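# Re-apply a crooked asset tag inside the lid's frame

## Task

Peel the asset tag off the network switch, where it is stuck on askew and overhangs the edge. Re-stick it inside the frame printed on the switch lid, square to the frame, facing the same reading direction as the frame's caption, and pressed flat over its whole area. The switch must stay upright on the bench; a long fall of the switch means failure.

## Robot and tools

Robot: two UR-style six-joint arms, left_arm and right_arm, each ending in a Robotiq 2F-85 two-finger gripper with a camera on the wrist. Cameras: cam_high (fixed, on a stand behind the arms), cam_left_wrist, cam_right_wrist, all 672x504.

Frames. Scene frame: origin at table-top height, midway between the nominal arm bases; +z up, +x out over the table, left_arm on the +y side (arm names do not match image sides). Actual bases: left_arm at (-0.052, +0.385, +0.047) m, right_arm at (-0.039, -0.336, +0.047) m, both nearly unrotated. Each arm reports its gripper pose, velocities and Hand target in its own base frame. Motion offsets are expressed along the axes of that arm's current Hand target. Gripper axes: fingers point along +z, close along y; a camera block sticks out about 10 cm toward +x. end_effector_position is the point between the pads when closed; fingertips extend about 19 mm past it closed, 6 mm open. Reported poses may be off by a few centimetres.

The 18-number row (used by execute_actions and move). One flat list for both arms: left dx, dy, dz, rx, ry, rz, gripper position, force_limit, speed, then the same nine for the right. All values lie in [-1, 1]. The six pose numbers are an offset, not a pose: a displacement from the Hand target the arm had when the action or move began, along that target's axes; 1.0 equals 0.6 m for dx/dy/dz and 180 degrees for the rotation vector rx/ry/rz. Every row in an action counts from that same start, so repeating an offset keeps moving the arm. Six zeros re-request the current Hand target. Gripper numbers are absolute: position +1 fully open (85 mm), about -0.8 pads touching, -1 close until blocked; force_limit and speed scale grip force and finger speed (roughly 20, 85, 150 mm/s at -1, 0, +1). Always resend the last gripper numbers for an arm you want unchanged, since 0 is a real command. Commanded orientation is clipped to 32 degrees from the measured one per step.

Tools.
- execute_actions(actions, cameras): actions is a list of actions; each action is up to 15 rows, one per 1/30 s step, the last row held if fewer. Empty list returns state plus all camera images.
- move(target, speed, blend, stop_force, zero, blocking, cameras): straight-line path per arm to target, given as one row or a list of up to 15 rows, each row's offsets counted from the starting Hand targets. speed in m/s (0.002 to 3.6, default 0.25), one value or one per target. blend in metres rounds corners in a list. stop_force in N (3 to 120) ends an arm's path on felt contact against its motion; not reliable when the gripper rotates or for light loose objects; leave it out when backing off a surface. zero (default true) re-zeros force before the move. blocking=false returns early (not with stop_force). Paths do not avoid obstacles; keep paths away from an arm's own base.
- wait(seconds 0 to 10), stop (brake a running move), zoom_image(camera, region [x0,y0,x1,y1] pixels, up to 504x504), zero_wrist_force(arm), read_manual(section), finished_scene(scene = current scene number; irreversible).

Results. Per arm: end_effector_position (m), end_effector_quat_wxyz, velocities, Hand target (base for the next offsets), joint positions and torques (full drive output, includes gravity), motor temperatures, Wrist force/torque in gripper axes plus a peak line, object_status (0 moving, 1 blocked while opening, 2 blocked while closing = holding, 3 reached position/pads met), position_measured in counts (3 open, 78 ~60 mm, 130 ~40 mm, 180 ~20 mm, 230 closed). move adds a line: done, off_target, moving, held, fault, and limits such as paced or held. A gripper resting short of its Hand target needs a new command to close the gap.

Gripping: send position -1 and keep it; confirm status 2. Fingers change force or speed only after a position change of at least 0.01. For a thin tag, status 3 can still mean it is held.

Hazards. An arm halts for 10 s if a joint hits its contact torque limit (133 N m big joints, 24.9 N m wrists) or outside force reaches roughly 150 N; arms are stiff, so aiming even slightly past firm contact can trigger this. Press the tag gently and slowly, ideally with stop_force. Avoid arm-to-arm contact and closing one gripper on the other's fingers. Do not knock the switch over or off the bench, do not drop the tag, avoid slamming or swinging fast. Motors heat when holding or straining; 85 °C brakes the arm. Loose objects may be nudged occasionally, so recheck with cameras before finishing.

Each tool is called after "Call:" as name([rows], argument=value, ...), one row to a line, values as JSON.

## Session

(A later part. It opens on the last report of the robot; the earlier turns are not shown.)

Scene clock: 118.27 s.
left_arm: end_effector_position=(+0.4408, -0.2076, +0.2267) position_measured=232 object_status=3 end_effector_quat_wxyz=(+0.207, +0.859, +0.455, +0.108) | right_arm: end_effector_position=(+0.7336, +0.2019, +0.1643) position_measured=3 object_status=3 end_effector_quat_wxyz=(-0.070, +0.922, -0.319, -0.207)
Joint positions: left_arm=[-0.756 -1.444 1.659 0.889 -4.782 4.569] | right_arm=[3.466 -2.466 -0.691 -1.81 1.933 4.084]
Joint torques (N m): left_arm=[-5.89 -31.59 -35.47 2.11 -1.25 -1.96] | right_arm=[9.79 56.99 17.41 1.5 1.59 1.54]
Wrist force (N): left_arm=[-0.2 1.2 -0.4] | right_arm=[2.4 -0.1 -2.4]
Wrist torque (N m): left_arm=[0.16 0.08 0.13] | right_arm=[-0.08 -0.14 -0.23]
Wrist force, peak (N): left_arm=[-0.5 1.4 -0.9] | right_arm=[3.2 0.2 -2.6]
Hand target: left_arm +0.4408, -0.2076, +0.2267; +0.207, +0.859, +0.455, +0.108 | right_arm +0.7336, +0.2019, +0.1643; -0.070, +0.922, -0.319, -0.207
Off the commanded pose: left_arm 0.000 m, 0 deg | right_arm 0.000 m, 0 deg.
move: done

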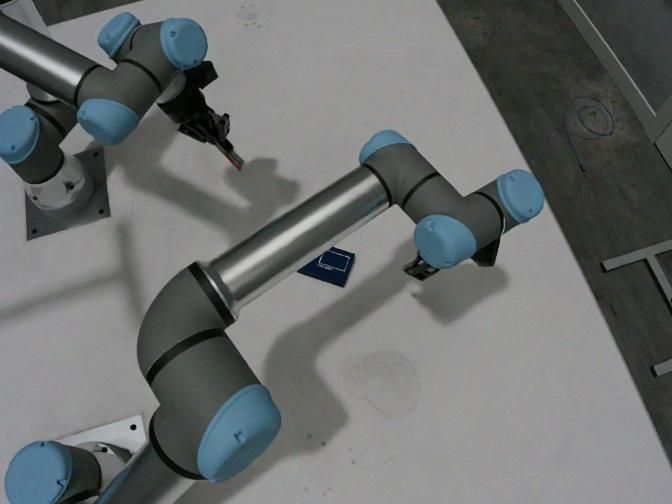

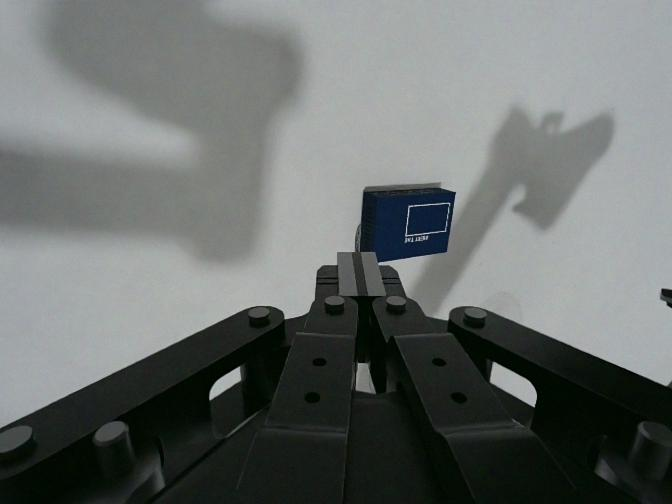

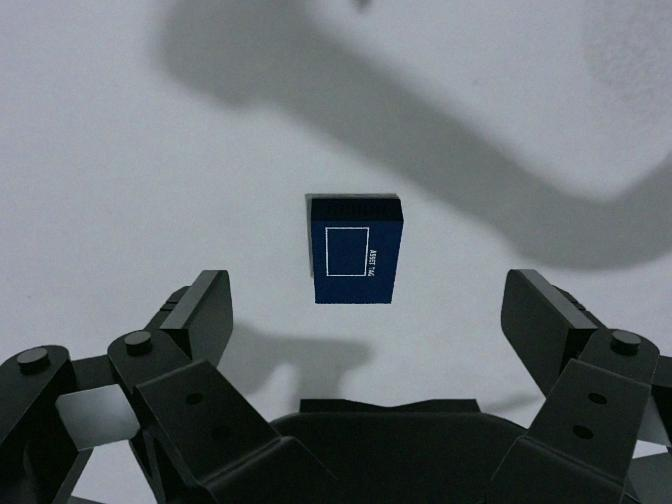

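Call:
move([
  [-0.1003,0.2232,0.35,0,0,0,-1,1,-0.8,0,0,0,0,0,0,1,-0.6,-0.8],
  [-0.1003,0.2232,0.4235,0,0,0,-1,1,-0.8,0,0,0,0,0,0,1,-0.6,-0.8],
], blend=0.01, speed=[0.25,0.08], cameras=["all"])

Call:
zoom_image(camera="cam_right_wrist", region=[260, 160, 460, 340])

Call:
zoom_image(camera="cam_left_wrist", region=[200, 120, 460, 340])

Scene clock: 121.27 s.
left_arm: end_effector_position=(+0.6012, -0.3897, +0.0615) position_measured=232 object_status=3 end_effector_quat_wxyz=(+0.207, +0.859, +0.455, +0.108) end_effector_velocity=(-0.001, +0.001, +0.002) end_effector_angular_velocity=(+0.002, +0.000, +0.000) | right_arm: end_effector_position=(+0.7336, +0.2019, +0.1643) position_measured=3 object_status=3 end_effector_quat_wxyz=(-0.070, +0.922, -0.319, -0.207)
Joint positions: left_arm=[-0.794 -0.779 1.107 0.779 -4.8 4.535] | right_arm=[3.466 -2.466 -0.691 -1.81 1.933 4.084]
Joint velocities: left_arm=[0 -0.005 0.005 0.001 -0.002 0] | right_arm=[within noise]
Joint torques (N m): left_arm=[-0.84 -56.07 -7.05 2.41 0.8 1.22] | right_arm=[10.39 62.64 12.52 3.96 1.81 -0.75]
Wrist force (N): left_arm=[-0.3 1.4 -1.0] | right_arm=[2.3 -0.1 -2.4]
Wrist torque (N m): left_arm=[0.19 0.09 0.08] | right_arm=[-0.08 -0.14 -0.23]
Wrist force, peak (N): left_arm=[0.4 -0.1 -3.1] | right_arm=[2.6 -0.1 -2.4]
Hand target: left_arm +0.6010, -0.3897, +0.0614; +0.207, +0.859, +0.455, +0.108 | right_arm +0.7336, +0.2019, +0.1643; -0.070, +0.922, -0.319, -0.207
Off the commanded pose: left_arm 0.000 m, 0 deg | right_arm 0.000 m, 0 deg.
move: done

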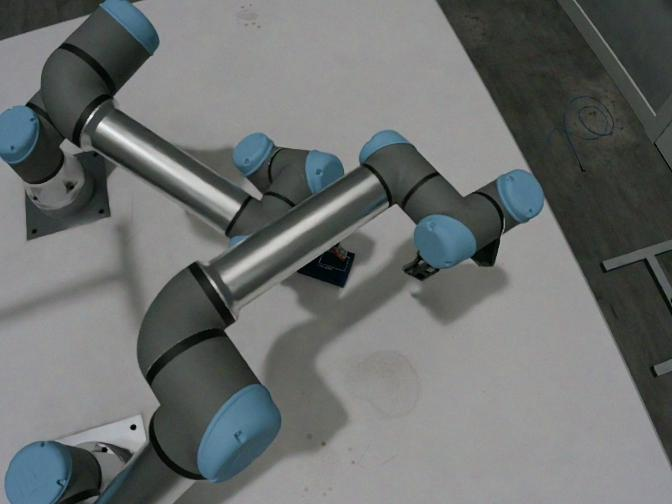

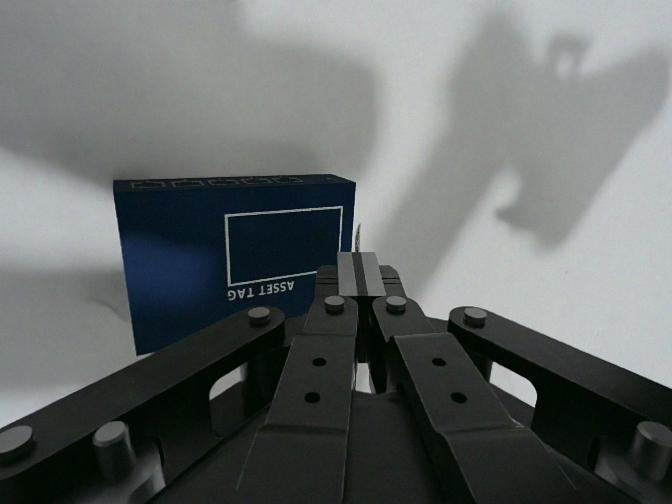

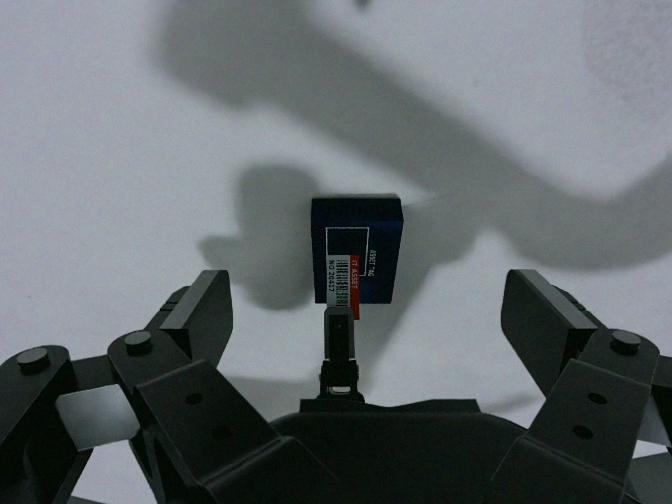

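Scaled by 2.520 from the camera's 672x504 image, which has a finer 960x720 frame.

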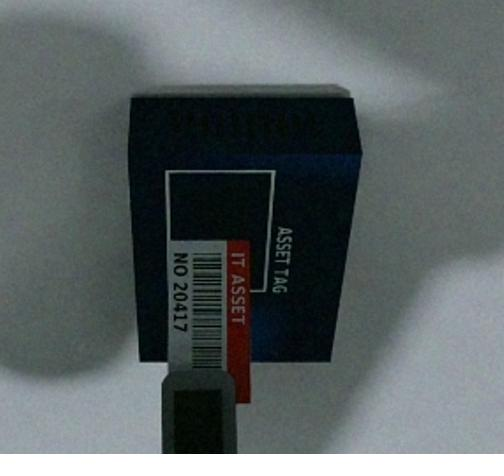

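Scaled by 1.938 from the camera's 672x504 image, which has a finer 960x720 frame.

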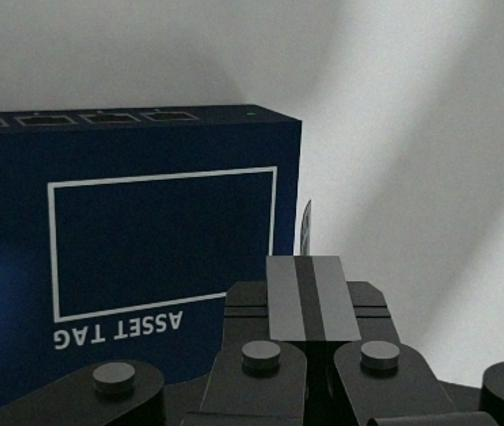

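Call:
move(target=[-0.0035,-0.0177,0.0395,0,0,0,-1,1,-0.8,0,0,0,0,0,0,1,-0.6,-0.8], speed=0.04, stop_force=4, cameras=["cam_left_wrist","cam_right_wrist"])

Call:
zoom_image(camera="cam_right_wrist", region=[280, 180, 440, 340])

Call:
zoom_image(camera="cam_left_wrist", region=[200, 120, 460, 340])

Scene clock: 125.30 s.
left_arm: end_effector_position=(+0.6009, -0.3922, +0.0355) position_measured=232 object_status=3 end_effector_quat_wxyz=(+0.207, +0.859, +0.455, +0.108) | right_arm: end_effector_position=(+0.7336, +0.2019, +0.1643) position_measured=3 object_status=3 end_effector_quat_wxyz=(-0.070, +0.922, -0.319, -0.207)
Joint positions: left_arm=[-0.798 -0.753 1.129 0.731 -4.801 4.532] | right_arm=[3.466 -2.466 -0.691 -1.81 1.933 4.084]
Joint torques (N m): left_arm=[5.05 -57.38 -34.45 2.41 0.04 1.04] | right_arm=[10.24 63.71 10.99 3.93 1.39 0.1]
Wrist force (N): left_arm=[-0.1 1.0 -0.7] | right_arm=[2.1 -0.2 -2.2]
Wrist torque (N m): left_arm=[0.12 0.07 0.20] | right_arm=[-0.09 -0.11 -0.23]
Wrist force, peak (N): left_arm=[-0.2 1.3 -1.3] | right_arm=[2.6 0.0 -2.5]
Hand target: left_arm +0.6009, -0.3922, +0.0355; +0.207, +0.859, +0.455, +0.108 | right_arm +0.7336, +0.2019, +0.1643; -0.070, +0.922, -0.319, -0.207
Off the commanded pose: left_arm 0.000 m, 0 deg | right_arm 0.000 m, 0 deg.
move: done
Images, in order (width x height): cam_left_wrist 672x504, cam_right_wrist 672x504.

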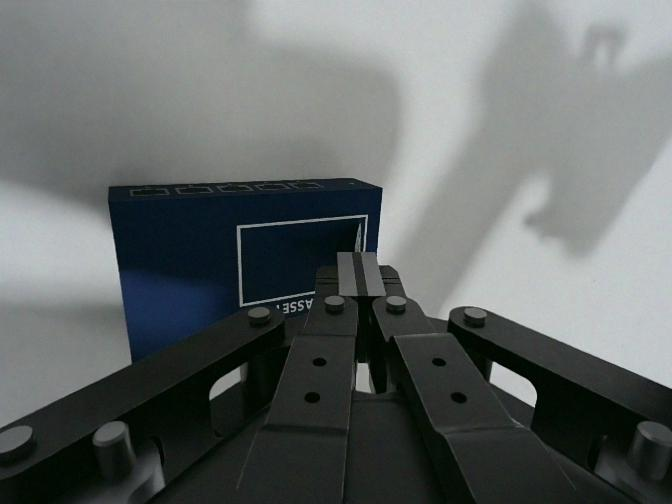

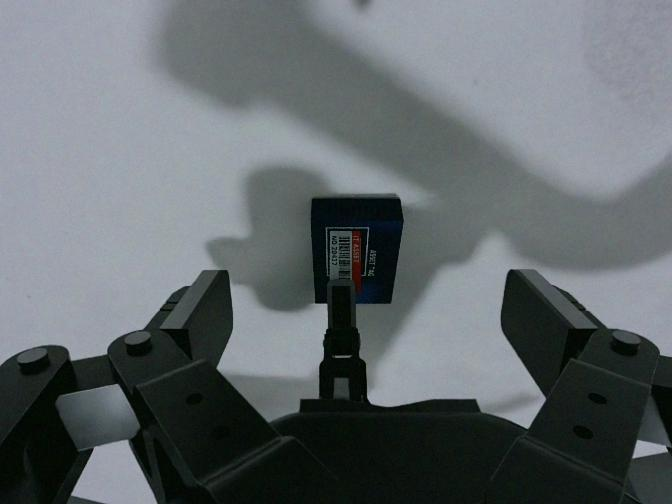

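Scaled by 3.150 from the camera's 672x504 image, which has a finer 960x720 frame.

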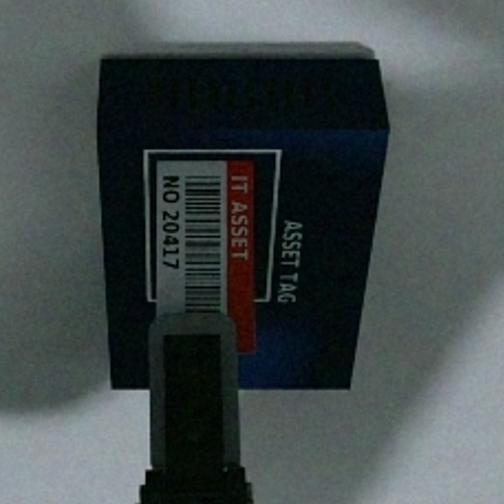

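Scaled by 1.938 from the camera's 672x504 image, which has a finer 960x720 frame.

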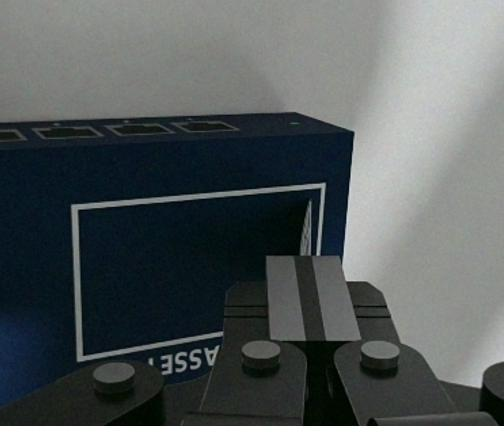

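Call:
move([
  [-0.0027,-0.0293,0.005,-0.0833,0,0,-1,1,-0.8,0,0,0,0,0,0,1,-0.6,-0.8],
  [-0.0027,-0.0512,0.0137,-0.1556,0,0,-1,1,-0.8,0,0,0,0,0,0,1,-0.6,-0.8],
  [-0.0027,-0.066,0.0232,-0.21,0,0,-1,1,-0.8,0,0,0,0,0,0,1,-0.6,-0.8],
], speed=0.12, blend=0.003, cameras=["cam_left_wrist","cam_right_wrist"])

Call:
zoom_image(camera="cam_right_wrist", region=[280, 180, 440, 340])

Call:
zoom_image(camera="cam_left_wrist", region=[200, 120, 460, 340])

Scene clock: 129.13 s.
left_arm: end_effector_position=(+0.5759, -0.3773, +0.0049) position_measured=232 object_status=3 end_effector_quat_wxyz=(+0.474, +0.746, +0.396, +0.250) | right_arm: end_effector_position=(+0.7336, +0.2019, +0.1643) position_measured=3 object_status=3 end_effector_quat_wxyz=(-0.070, +0.922, -0.319, -0.207)
Joint positions: left_arm=[-0.868 -0.973 1.883 -0.457 -4.956 4.593] | right_arm=[3.466 -2.466 -0.691 -1.81 1.933 4.084]
Joint torques (N m): left_arm=[5.71 -44.7 -29.32 -1.85 1.44 -1.96] | right_arm=[10.54 64.02 11.39 3.93 1.27 0.87]
Wrist force (N): left_arm=[-0.3 1.6 -0.5] | right_arm=[2.3 0.0 -2.2]
Wrist torque (N m): left_arm=[0.23 0.10 0.17] | right_arm=[-0.05 -0.14 -0.23]
Wrist force, peak (N): left_arm=[-0.1 2.1 -0.6] | right_arm=[2.6 -0.3 -2.4]
Hand target: left_arm +0.5760, -0.3774, +0.0051; +0.474, +0.746, +0.396, +0.250 | right_arm +0.7336, +0.2019, +0.1643; -0.070, +0.922, -0.319, -0.207
Off the commanded pose: left_arm 0.000 m, 0 deg | right_arm 0.000 m, 0 deg.
move: done
Images, in order (width x height): cam_left_wrist 672x504, cam_right_wrist 672x504.

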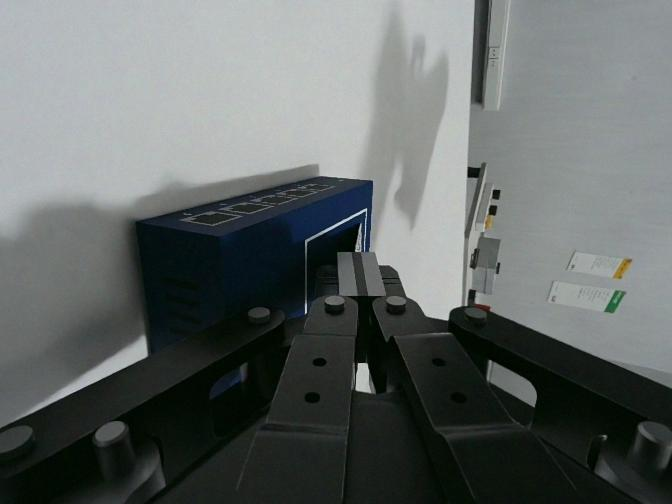

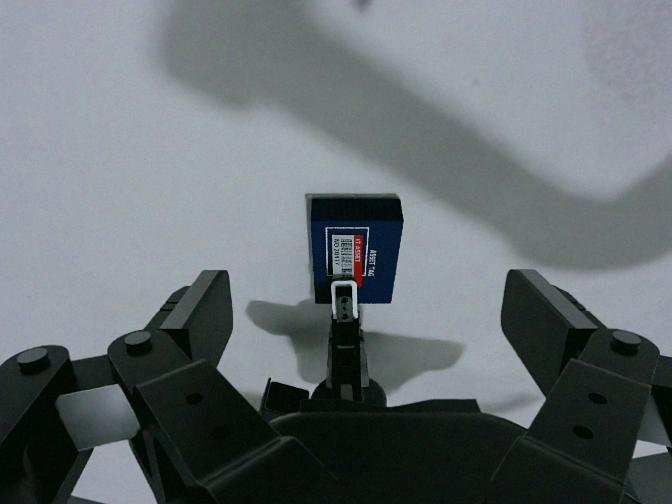

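Scaled by 3.150 from the camera's 672x504 image, which has a finer 960x720 frame.

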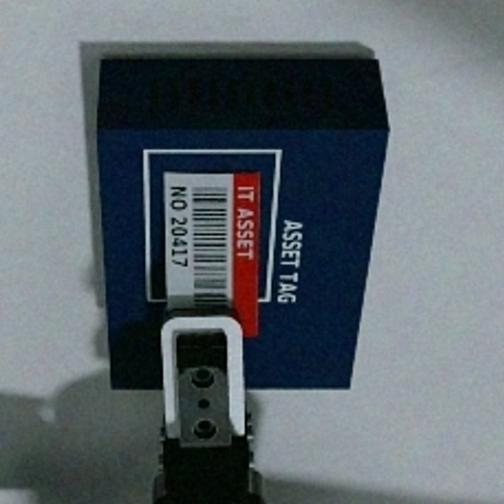

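Scaled by 1.938 from the camera's 672x504 image, which has a finer 960x720 frame.

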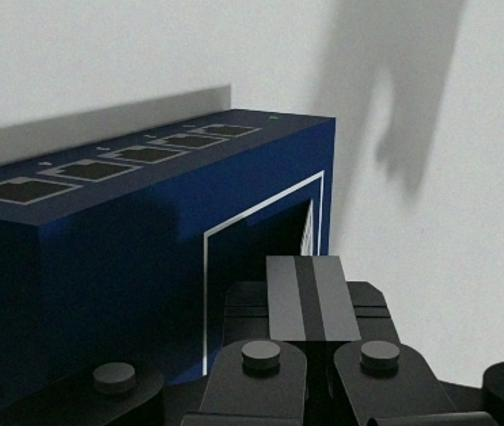

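Call:
move([
  [0,0.0075,-0.0035,0,0,0,-1,1,-0.8,0,0,0,0,0,0,1,-0.6,-0.8],
  [0,0.01,0.0018,0,0,0,-1,1,-0.8,0,0,0,0,0,0,1,-0.6,-0.8],
  [0,0.0,0.0064,0,0,0,-1,1,-0.8,0,0,0,0,0,0,1,-0.6,-0.8],
], speed=0.04, cameras=["cam_left_wrist","cam_right_wrist"])

Call:
zoom_image(camera="cam_right_wrist", region=[280, 180, 440, 340])

Call:
zoom_image(camera="cam_left_wrist", region=[300, 160, 420, 280])

Scene clock: 131.17 s.
left_arm: end_effector_position=(+0.5788, -0.3793, +0.0033) position_measured=232 object_status=3 end_effector_quat_wxyz=(+0.474, +0.746, +0.396, +0.250) | right_arm: end_effector_position=(+0.7336, +0.2019, +0.1643) position_measured=3 object_status=3 end_effector_quat_wxyz=(-0.070, +0.922, -0.319, -0.207)
Joint positions: left_arm=[-0.865 -0.964 1.873 -0.455 -4.954 4.593] | right_arm=[3.466 -2.466 -0.691 -1.81 1.933 4.084]
Joint torques (N m): left_arm=[-6.57 -45.87 -5.33 0.52 -1.44 0.78] | right_arm=[10.02 62.91 11.19 3.88 1.01 1.33]
Wrist force (N): left_arm=[-0.5 1.7 -1.0] | right_arm=[2.1 -0.1 -2.3]
Wrist torque (N m): left_arm=[0.23 0.11 0.13] | right_arm=[-0.07 -0.11 -0.22]
Wrist force, peak (N): left_arm=[-0.6 2.2 -1.4] | right_arm=[2.5 0.0 -2.6]
Hand target: left_arm +0.5788, -0.3793, +0.0035; +0.474, +0.746, +0.396, +0.250 | right_arm +0.7336, +0.2019, +0.1643; -0.070, +0.922, -0.319, -0.207
Off the commanded pose: left_arm 0.000 m, 0 deg | right_arm 0.000 m, 0 deg.
move: done
Images, in order (width x height): cam_left_wrist 672x504, cam_right_wrist 672x504.

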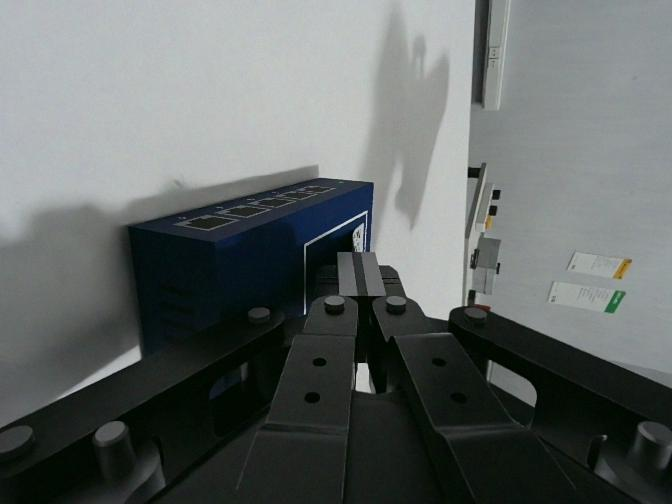

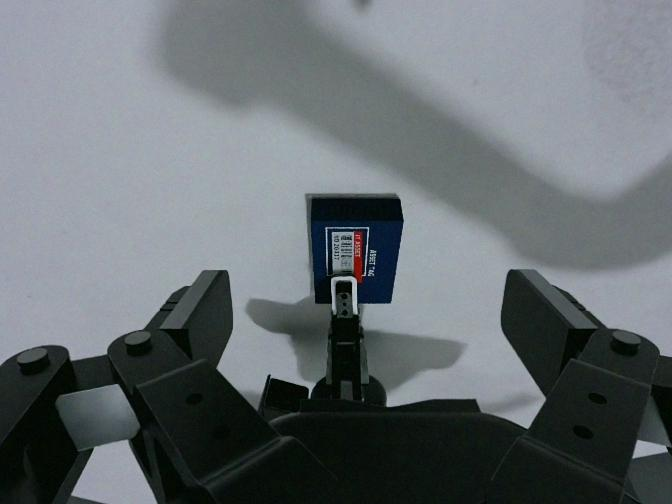

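Scaled by 3.150 from the camera's 672x504 image, which has a finer 960x720 frame.

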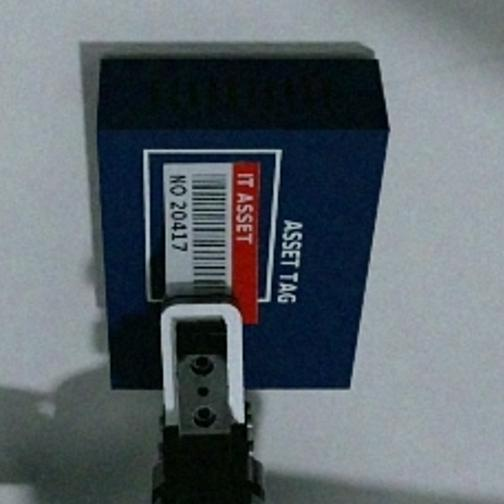

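Scaled by 4.200 from the camera's 672x504 image, which has a finer 960x720 frame.

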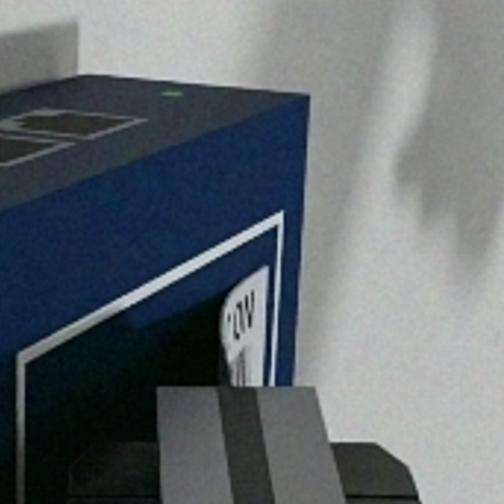

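Call:
move(target=[0,-0.009,0.0005,0,0,0,-1,1,-0.8,0,0,0,0,0,0,1,-0.6,-0.8], speed=0.03)

Call:
move(target=[0,0,0,0,0,0,-0.68,0,-1,0,0,0,0,0,0,1,-0.6,-0.8])

Call:
move(target=[0,0,-0.03,0,0,0,-0.68,0,-1,0,0,0,0,0,0,1,-0.6,-0.8], speed=0.05, cameras=["cam_left_wrist","cam_right_wrist"])

Call:
zoom_image(camera="cam_right_wrist", region=[280, 180, 440, 340])

Call:
zoom_image(camera="cam_left_wrist", region=[280, 140, 420, 280])

Scene clock: 132.53 s.
left_arm: end_effector_position=(+0.5772, -0.3782, -0.0014) position_measured=232 object_status=3 end_effector_quat_wxyz=(+0.474, +0.745, +0.396, +0.250) | right_arm: end_effector_position=(+0.7336, +0.2019, +0.1643) position_measured=3 object_status=3 end_effector_quat_wxyz=(-0.070, +0.922, -0.319, -0.207)
Joint positions: left_arm=[-0.867 -0.958 1.88 -0.47 -4.955 4.593] | right_arm=[3.466 -2.466 -0.691 -1.81 1.933 4.084]
Joint torques (N m): left_arm=[-8.94 -0.88 9.54 4.08 1.51 -2.28] | right_arm=[9.77 63.35 12.3 3.95 1.01 1.62]
Wrist force (N): left_arm=[3.5 41.6 -33.8] | right_arm=[2.3 0.1 -2.1]
Wrist torque (N m): left_arm=[2.48 -0.02 0.45] | right_arm=[-0.05 -0.13 -0.23]
Wrist force, peak (N): left_arm=[3.4 42.6 -34.0] | right_arm=[2.6 -0.2 -2.4]
Hand target: left_arm +0.5772, -0.3782, -0.0016; +0.474, +0.746, +0.396, +0.250 | right_arm +0.7336, +0.2019, +0.1643; -0.070, +0.922, -0.319, -0.207
Off the commanded pose: left_arm 0.000 m, 0 deg | right_arm 0.000 m, 0 deg.
move: done

Scene clock: 133.10 s.
left_arm: end_effector_position=(+0.5772, -0.3782, -0.0014) position_measured=223 object_status=0 end_effector_quat_wxyz=(+0.474, +0.746, +0.396, +0.250) | right_arm: end_effector_position=(+0.7336, +0.2019, +0.1643) position_measured=3 object_status=3 end_effector_quat_wxyz=(-0.070, +0.922, -0.319, -0.207)
Joint positions: left_arm=[-0.867 -0.958 1.88 -0.47 -4.955 4.593] | right_arm=[3.466 -2.466 -0.691 -1.81 1.933 4.084]
Joint torques (N m): left_arm=[-9.93 25.61 11.18 9.52 5.93 -2.17] | right_arm=[10.33 63.31 11.82 3.92 0.77 1.85]
Wrist force (N): left_arm=[9.7 92.2 -68.7] | right_arm=[2.0 -0.1 -2.5]
Wrist torque (N m): left_arm=[4.92 -0.25 0.67] | right_arm=[-0.06 -0.09 -0.23]
Wrist force, peak (N): left_arm=[9.7 92.6 -69.1] | right_arm=[2.5 -0.3 -2.5]
Hand target: left_arm +0.5772, -0.3782, -0.0016; +0.474, +0.746, +0.396, +0.250 | right_arm +0.7336, +0.2019, +0.1643; -0.070, +0.922, -0.319, -0.207
Off the commanded pose: left_arm 0.000 m, 0 deg | right_arm 0.000 m, 0 deg.
move: done

Scene clock: 133.87 s.
left_arm: end_effector_position=(+0.5636, -0.3690, +0.0061) position_measured=223 object_status=1 end_effector_quat_wxyz=(+0.474, +0.746, +0.396, +0.250) end_effector_velocity=(+0.002, -0.001, +0.001) end_effector_angular_velocity=(-0.002, -0.002, +0.002) | right_arm: end_effector_position=(+0.7336, +0.2019, +0.1643) position_measured=3 object_status=3 end_effector_quat_wxyz=(-0.070, +0.922, -0.319, -0.207)
Joint positions: left_arm=[-0.877 -0.998 1.93 -0.477 -4.965 4.588] | right_arm=[3.466 -2.466 -0.691 -1.81 1.933 4.084]
Joint velocities: left_arm=[0.001 0.002 -0.005 0.001 -0.001 0] | right_arm=[within noise]
Joint torques (N m): left_arm=[5.13 -27.01 -28.14 -0.15 0.83 -0.79] | right_arm=[9.52 63.06 12.02 3.91 0.71 1.87]
Wrist force (N): left_arm=[-0.6 1.2 0.3] | right_arm=[2.2 -0.3 -2.2]
Wrist torque (N m): left_arm=[0.18 0.12 0.25] | right_arm=[-0.11 -0.11 -0.23]
Wrist force, peak (N): left_arm=[9.8 92.2 -68.8] | right_arm=[2.3 -0.1 -2.6]
Hand target: left_arm +0.5637, -0.3690, +0.0061; +0.474, +0.746, +0.396, +0.250 | right_arm +0.7336, +0.2019, +0.1643; -0.070, +0.922, -0.319, -0.207
Off the commanded pose: left_arm 0.000 m, 0 deg | right_arm 0.000 m, 0 deg.
move: done
Images, in order (width x height): cam_left_wrist 672x504, cam_right_wrist 672x504.

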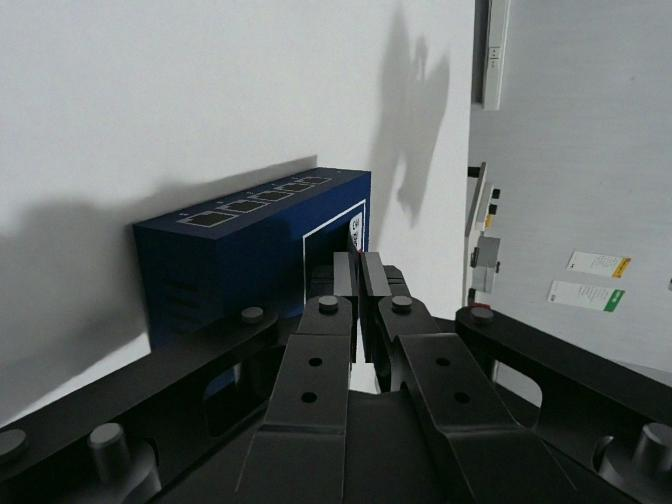

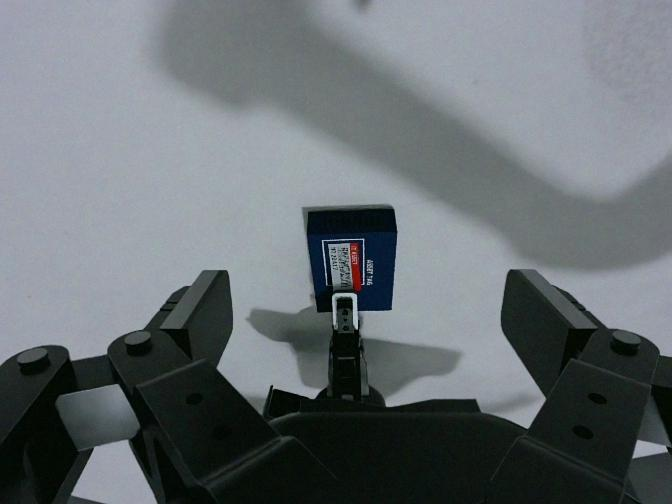

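Scaled by 3.150 from the camera's 672x504 image, which has a finer 960x720 frame.

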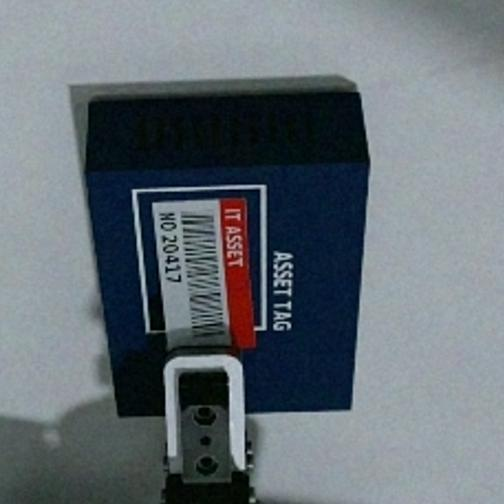

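Scaled by 3.600 from the camera's 672x504 image, which has a finer 960x720 frame.

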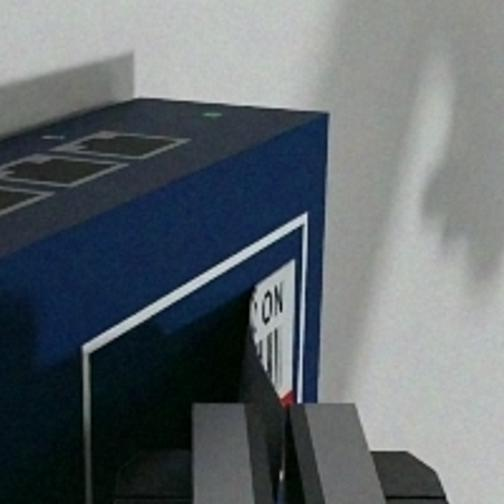

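Call:
move(target=[0,0.02,-0.06,0,0,0,-0.68,0,-1,0,0,0,0,0,0,1,-0.6,-0.8], speed=0.08, cameras=["cam_left_wrist","cam_right_wrist"])

Call:
zoom_image(camera="cam_right_wrist", region=[280, 180, 440, 340])

Call:
zoom_image(camera="cam_left_wrist", region=[240, 100, 440, 300])

Scene clock: 135.30 s.
left_arm: end_effector_position=(+0.5409, -0.3535, +0.0322) position_measured=223 object_status=1 end_effector_quat_wxyz=(+0.474, +0.746, +0.396, +0.250) | right_arm: end_effector_position=(+0.7336, +0.2019, +0.1643) position_measured=3 object_status=3 end_effector_quat_wxyz=(-0.070, +0.922, -0.319, -0.207)
Joint positions: left_arm=[-0.896 -1.095 2.004 -0.452 -4.982 4.579] | right_arm=[3.466 -2.466 -0.691 -1.81 1.933 4.084]
Joint torques (N m): left_arm=[6.42 -24.09 -28.75 -1.96 1.29 0.45] | right_arm=[9.75 63.46 12.12 3.88 0.61 1.94]
Wrist force (N): left_arm=[-0.3 1.2 -0.8] | right_arm=[2.4 0.0 -2.3]
Wrist torque (N m): left_arm=[0.16 0.08 0.25] | right_arm=[-0.06 -0.15 -0.23]
Wrist force, peak (N): left_arm=[-0.7 1.8 -1.9] | right_arm=[2.3 0.0 -2.7]
Hand target: left_arm +0.5410, -0.3535, +0.0323; +0.474, +0.746, +0.396, +0.250 | right_arm +0.7336, +0.2019, +0.1643; -0.070, +0.922, -0.319, -0.207
Off the commanded pose: left_arm 0.000 m, 0 deg | right_arm 0.000 m, 0 deg.
move: done
Images, in order (width x height): cam_left_wrist 672x504, cam_right_wrist 672x504.

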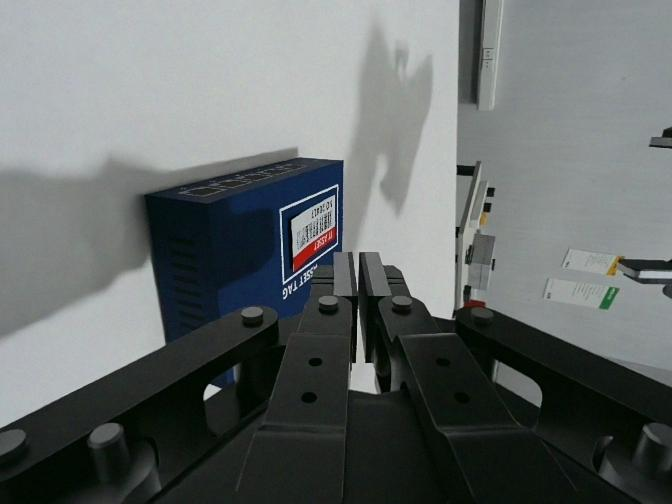

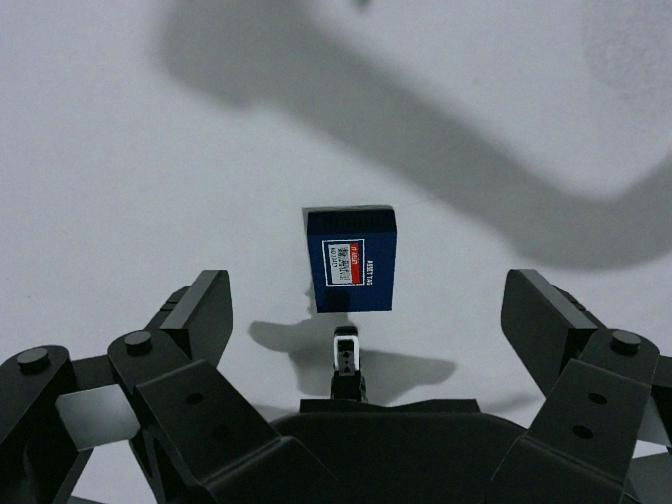

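Scaled by 3.150 from the camera's 672x504 image, which has a finer 960x720 frame.

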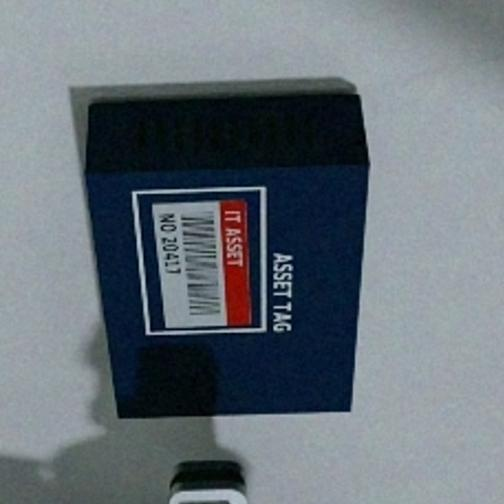

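Scaled by 2.520 from the camera's 672x504 image, which has a finer 960x720 frame.

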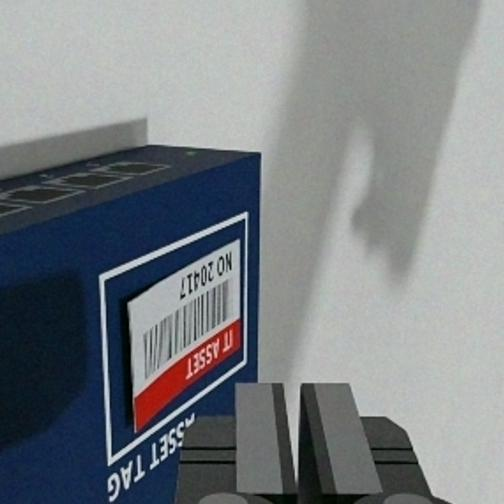

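Call:
move(target=[0.044,0.193,0.068,0.361,0,0,-1,0,-0.5,0,0,0,0,0,0,1,-0.6,-0.8], cameras=["cam_left_wrist","cam_right_wrist"])

Call:
zoom_image(camera="cam_left_wrist", region=[240, 100, 440, 300])

Scene clock: 137.73 s.
left_arm: end_effector_position=(+0.5953, -0.3697, +0.0878) position_measured=231 object_status=3 end_effector_quat_wxyz=(+0.184, +0.864, +0.458, +0.096) | right_arm: end_effector_position=(+0.7336, +0.2019, +0.1643) position_measured=3 object_status=3 end_effector_quat_wxyz=(-0.070, +0.922, -0.319, -0.207)
Joint positions: left_arm=[-0.773 -0.803 1.075 0.887 -4.781 4.549] | right_arm=[3.466 -2.466 -0.691 -1.81 1.933 4.084]
Joint torques (N m): left_arm=[-1.82 -55.99 -20.27 2.21 -1.39 1.49] | right_arm=[9.53 63.74 11.25 3.95 0.45 2.01]
Wrist force (N): left_arm=[-0.2 0.9 -0.1] | right_arm=[2.4 -0.2 -2.2]
Wrist torque (N m): left_arm=[0.12 0.08 0.09] | right_arm=[-0.08 -0.14 -0.23]
Wrist force, peak (N): left_arm=[0.5 4.0 -0.9] | right_arm=[2.3 0.0 -2.6]
Hand target: left_arm +0.5953, -0.3698, +0.0879; +0.184, +0.864, +0.458, +0.096 (not the last commanded pose) | right_arm +0.7336, +0.2019, +0.1643; -0.070, +0.922, -0.319, -0.207
Off the commanded pose: left_arm 0.046 m, 24 deg | right_arm 0.000 m, 0 deg.
move: held (left_arm; a check stopped the path); limits=held
pose unreachable (left arm): on one or more control steps of this call, first in action 0 (counted from 0), this arm could not follow its commanded pose, so it was not sent that pose on those steps. It may still have moved: this result reports where it is.
cause: moving toward the commanded pose would bring a part of the arm too close to another arm (a part of this arm just beyond joint 3 (elbow) and a part of the right arm just beyond its joint 3 (elbow), 14 mm apart when this arm was first held).
Images, in order (width x height): cam_left_wrist 672x504, cam_right_wrist 672x504.

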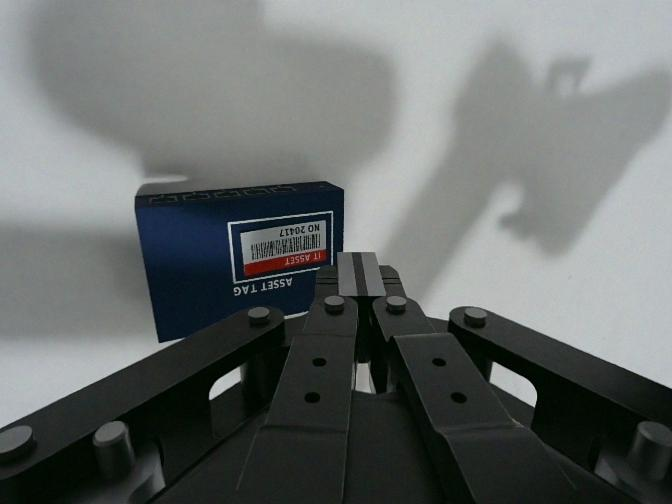

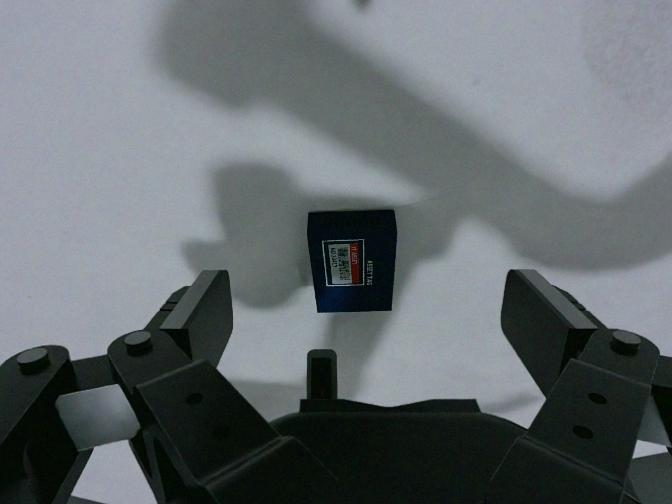

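Scaled by 2.520 from the camera's 672x504 image, which has a finer 960x720 frame.

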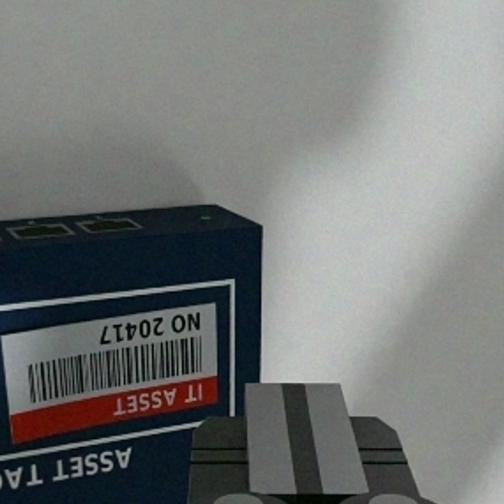

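Call:
move(target=[0,0,0,0,0,0,-1,0,-0.5,-0.149,0.585,-0.149,0,0,0,1,-0.6,-0.8])

Call:
move(target=[-0.0248,-0.0367,0.1077,0.1333,0,0,-1,0,-0.5,0,0,0,0,0,0,1,-0.6,-0.8], cameras=["cam_left_wrist"])

Call:
zoom_image(camera="cam_left_wrist", region=[240, 150, 440, 350])

Scene clock: 140.53 s.
left_arm: end_effector_position=(+0.5953, -0.3698, +0.0879) position_measured=231 object_status=3 end_effector_quat_wxyz=(+0.184, +0.864, +0.458, +0.096) | right_arm: end_effector_position=(+0.4836, -0.0477, +0.2840) position_measured=3 object_status=3 end_effector_quat_wxyz=(-0.070, +0.922, -0.319, -0.207)
Joint positions: left_arm=[-0.773 -0.803 1.075 0.887 -4.781 4.549] | right_arm=[3.174 -1.763 -1.453 -1.844 1.846 3.791]
Joint torques (N m): left_arm=[-5.29 -40.64 -35.22 2.64 -1.5 -2.03] | right_arm=[2.32 38.07 36.66 2.67 1.62 0.88]
Wrist force (N): left_arm=[-0.1 1.0 -0.5] | right_arm=[2.4 0.0 -2.4]
Wrist torque (N m): left_arm=[0.13 0.06 0.09] | right_arm=[-0.02 -0.16 -0.23]
Wrist force, peak (N): left_arm=[-0.4 1.3 -0.7] | right_arm=[1.5 2.9 -3.1]
Hand target: left_arm +0.5953, -0.3698, +0.0879; +0.184, +0.864, +0.458, +0.096 | right_arm +0.4836, -0.0477, +0.2841; -0.070, +0.922, -0.319, -0.207
Off the commanded pose: left_arm 0.000 m, 0 deg | right_arm 0.000 m, 0 deg.
move: done

Scene clock: 141.97 s.
left_arm: end_effector_position=(+0.5919, -0.3857, +0.0200) position_measured=231 object_status=3 end_effector_quat_wxyz=(+0.000, +0.884, +0.468, -0.002) | right_arm: end_effector_position=(+0.4836, -0.0477, +0.2841) position_measured=3 object_status=3 end_effector_quat_wxyz=(-0.070, +0.922, -0.319, -0.207)
Joint positions: left_arm=[-0.766 -0.328 0.387 1.514 -4.709 4.542] | right_arm=[3.174 -1.763 -1.453 -1.845 1.846 3.791]
Joint torques (N m): left_arm=[3.22 -59.23 -14.53 3.01 -1.36 1.87] | right_arm=[-6.52 37.95 36.95 0.71 1.11 -1.47]
Wrist force (N): left_arm=[-0.3 0.8 -0.3] | right_arm=[2.3 0.3 -2.5]
Wrist torque (N m): left_arm=[0.08 0.07 0.04] | right_arm=[0.03 -0.15 -0.23]
Wrist force, peak (N): left_arm=[-0.1 0.9 -1.6] | right_arm=[2.4 0.0 -2.8]
Hand target: left_arm +0.5918, -0.3857, +0.0200; +0.000, +0.884, +0.468, -0.002 | right_arm +0.4836, -0.0477, +0.2841; -0.070, +0.922, -0.319, -0.207
Off the commanded pose: left_arm 0.000 m, 0 deg | right_arm 0.000 m, 0 deg.
move: done
Images, in order (width x height): cam_left_wrist 672x504.

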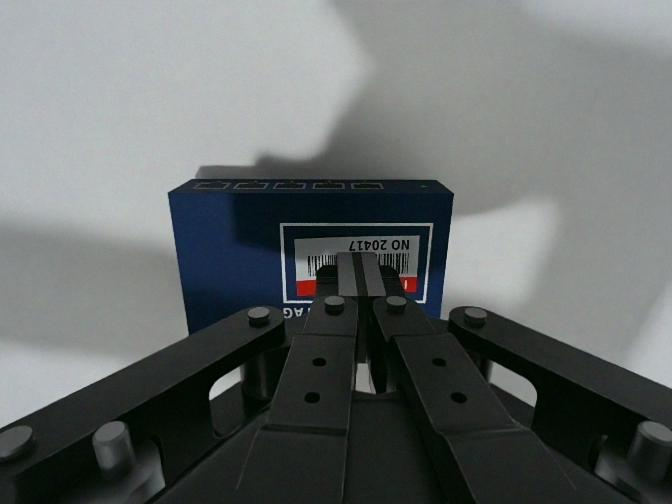

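Scaled by 2.520 from the camera's 672x504 image, which has a finer 960x720 frame.

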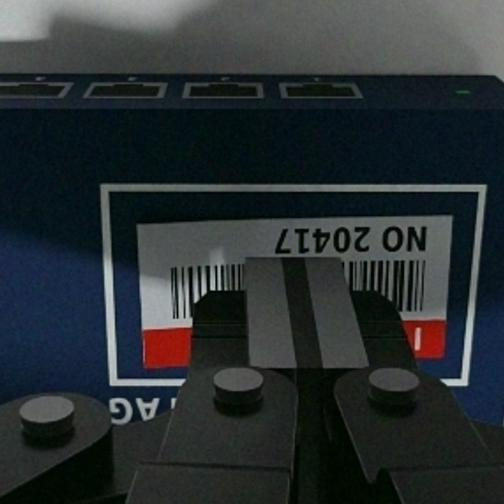

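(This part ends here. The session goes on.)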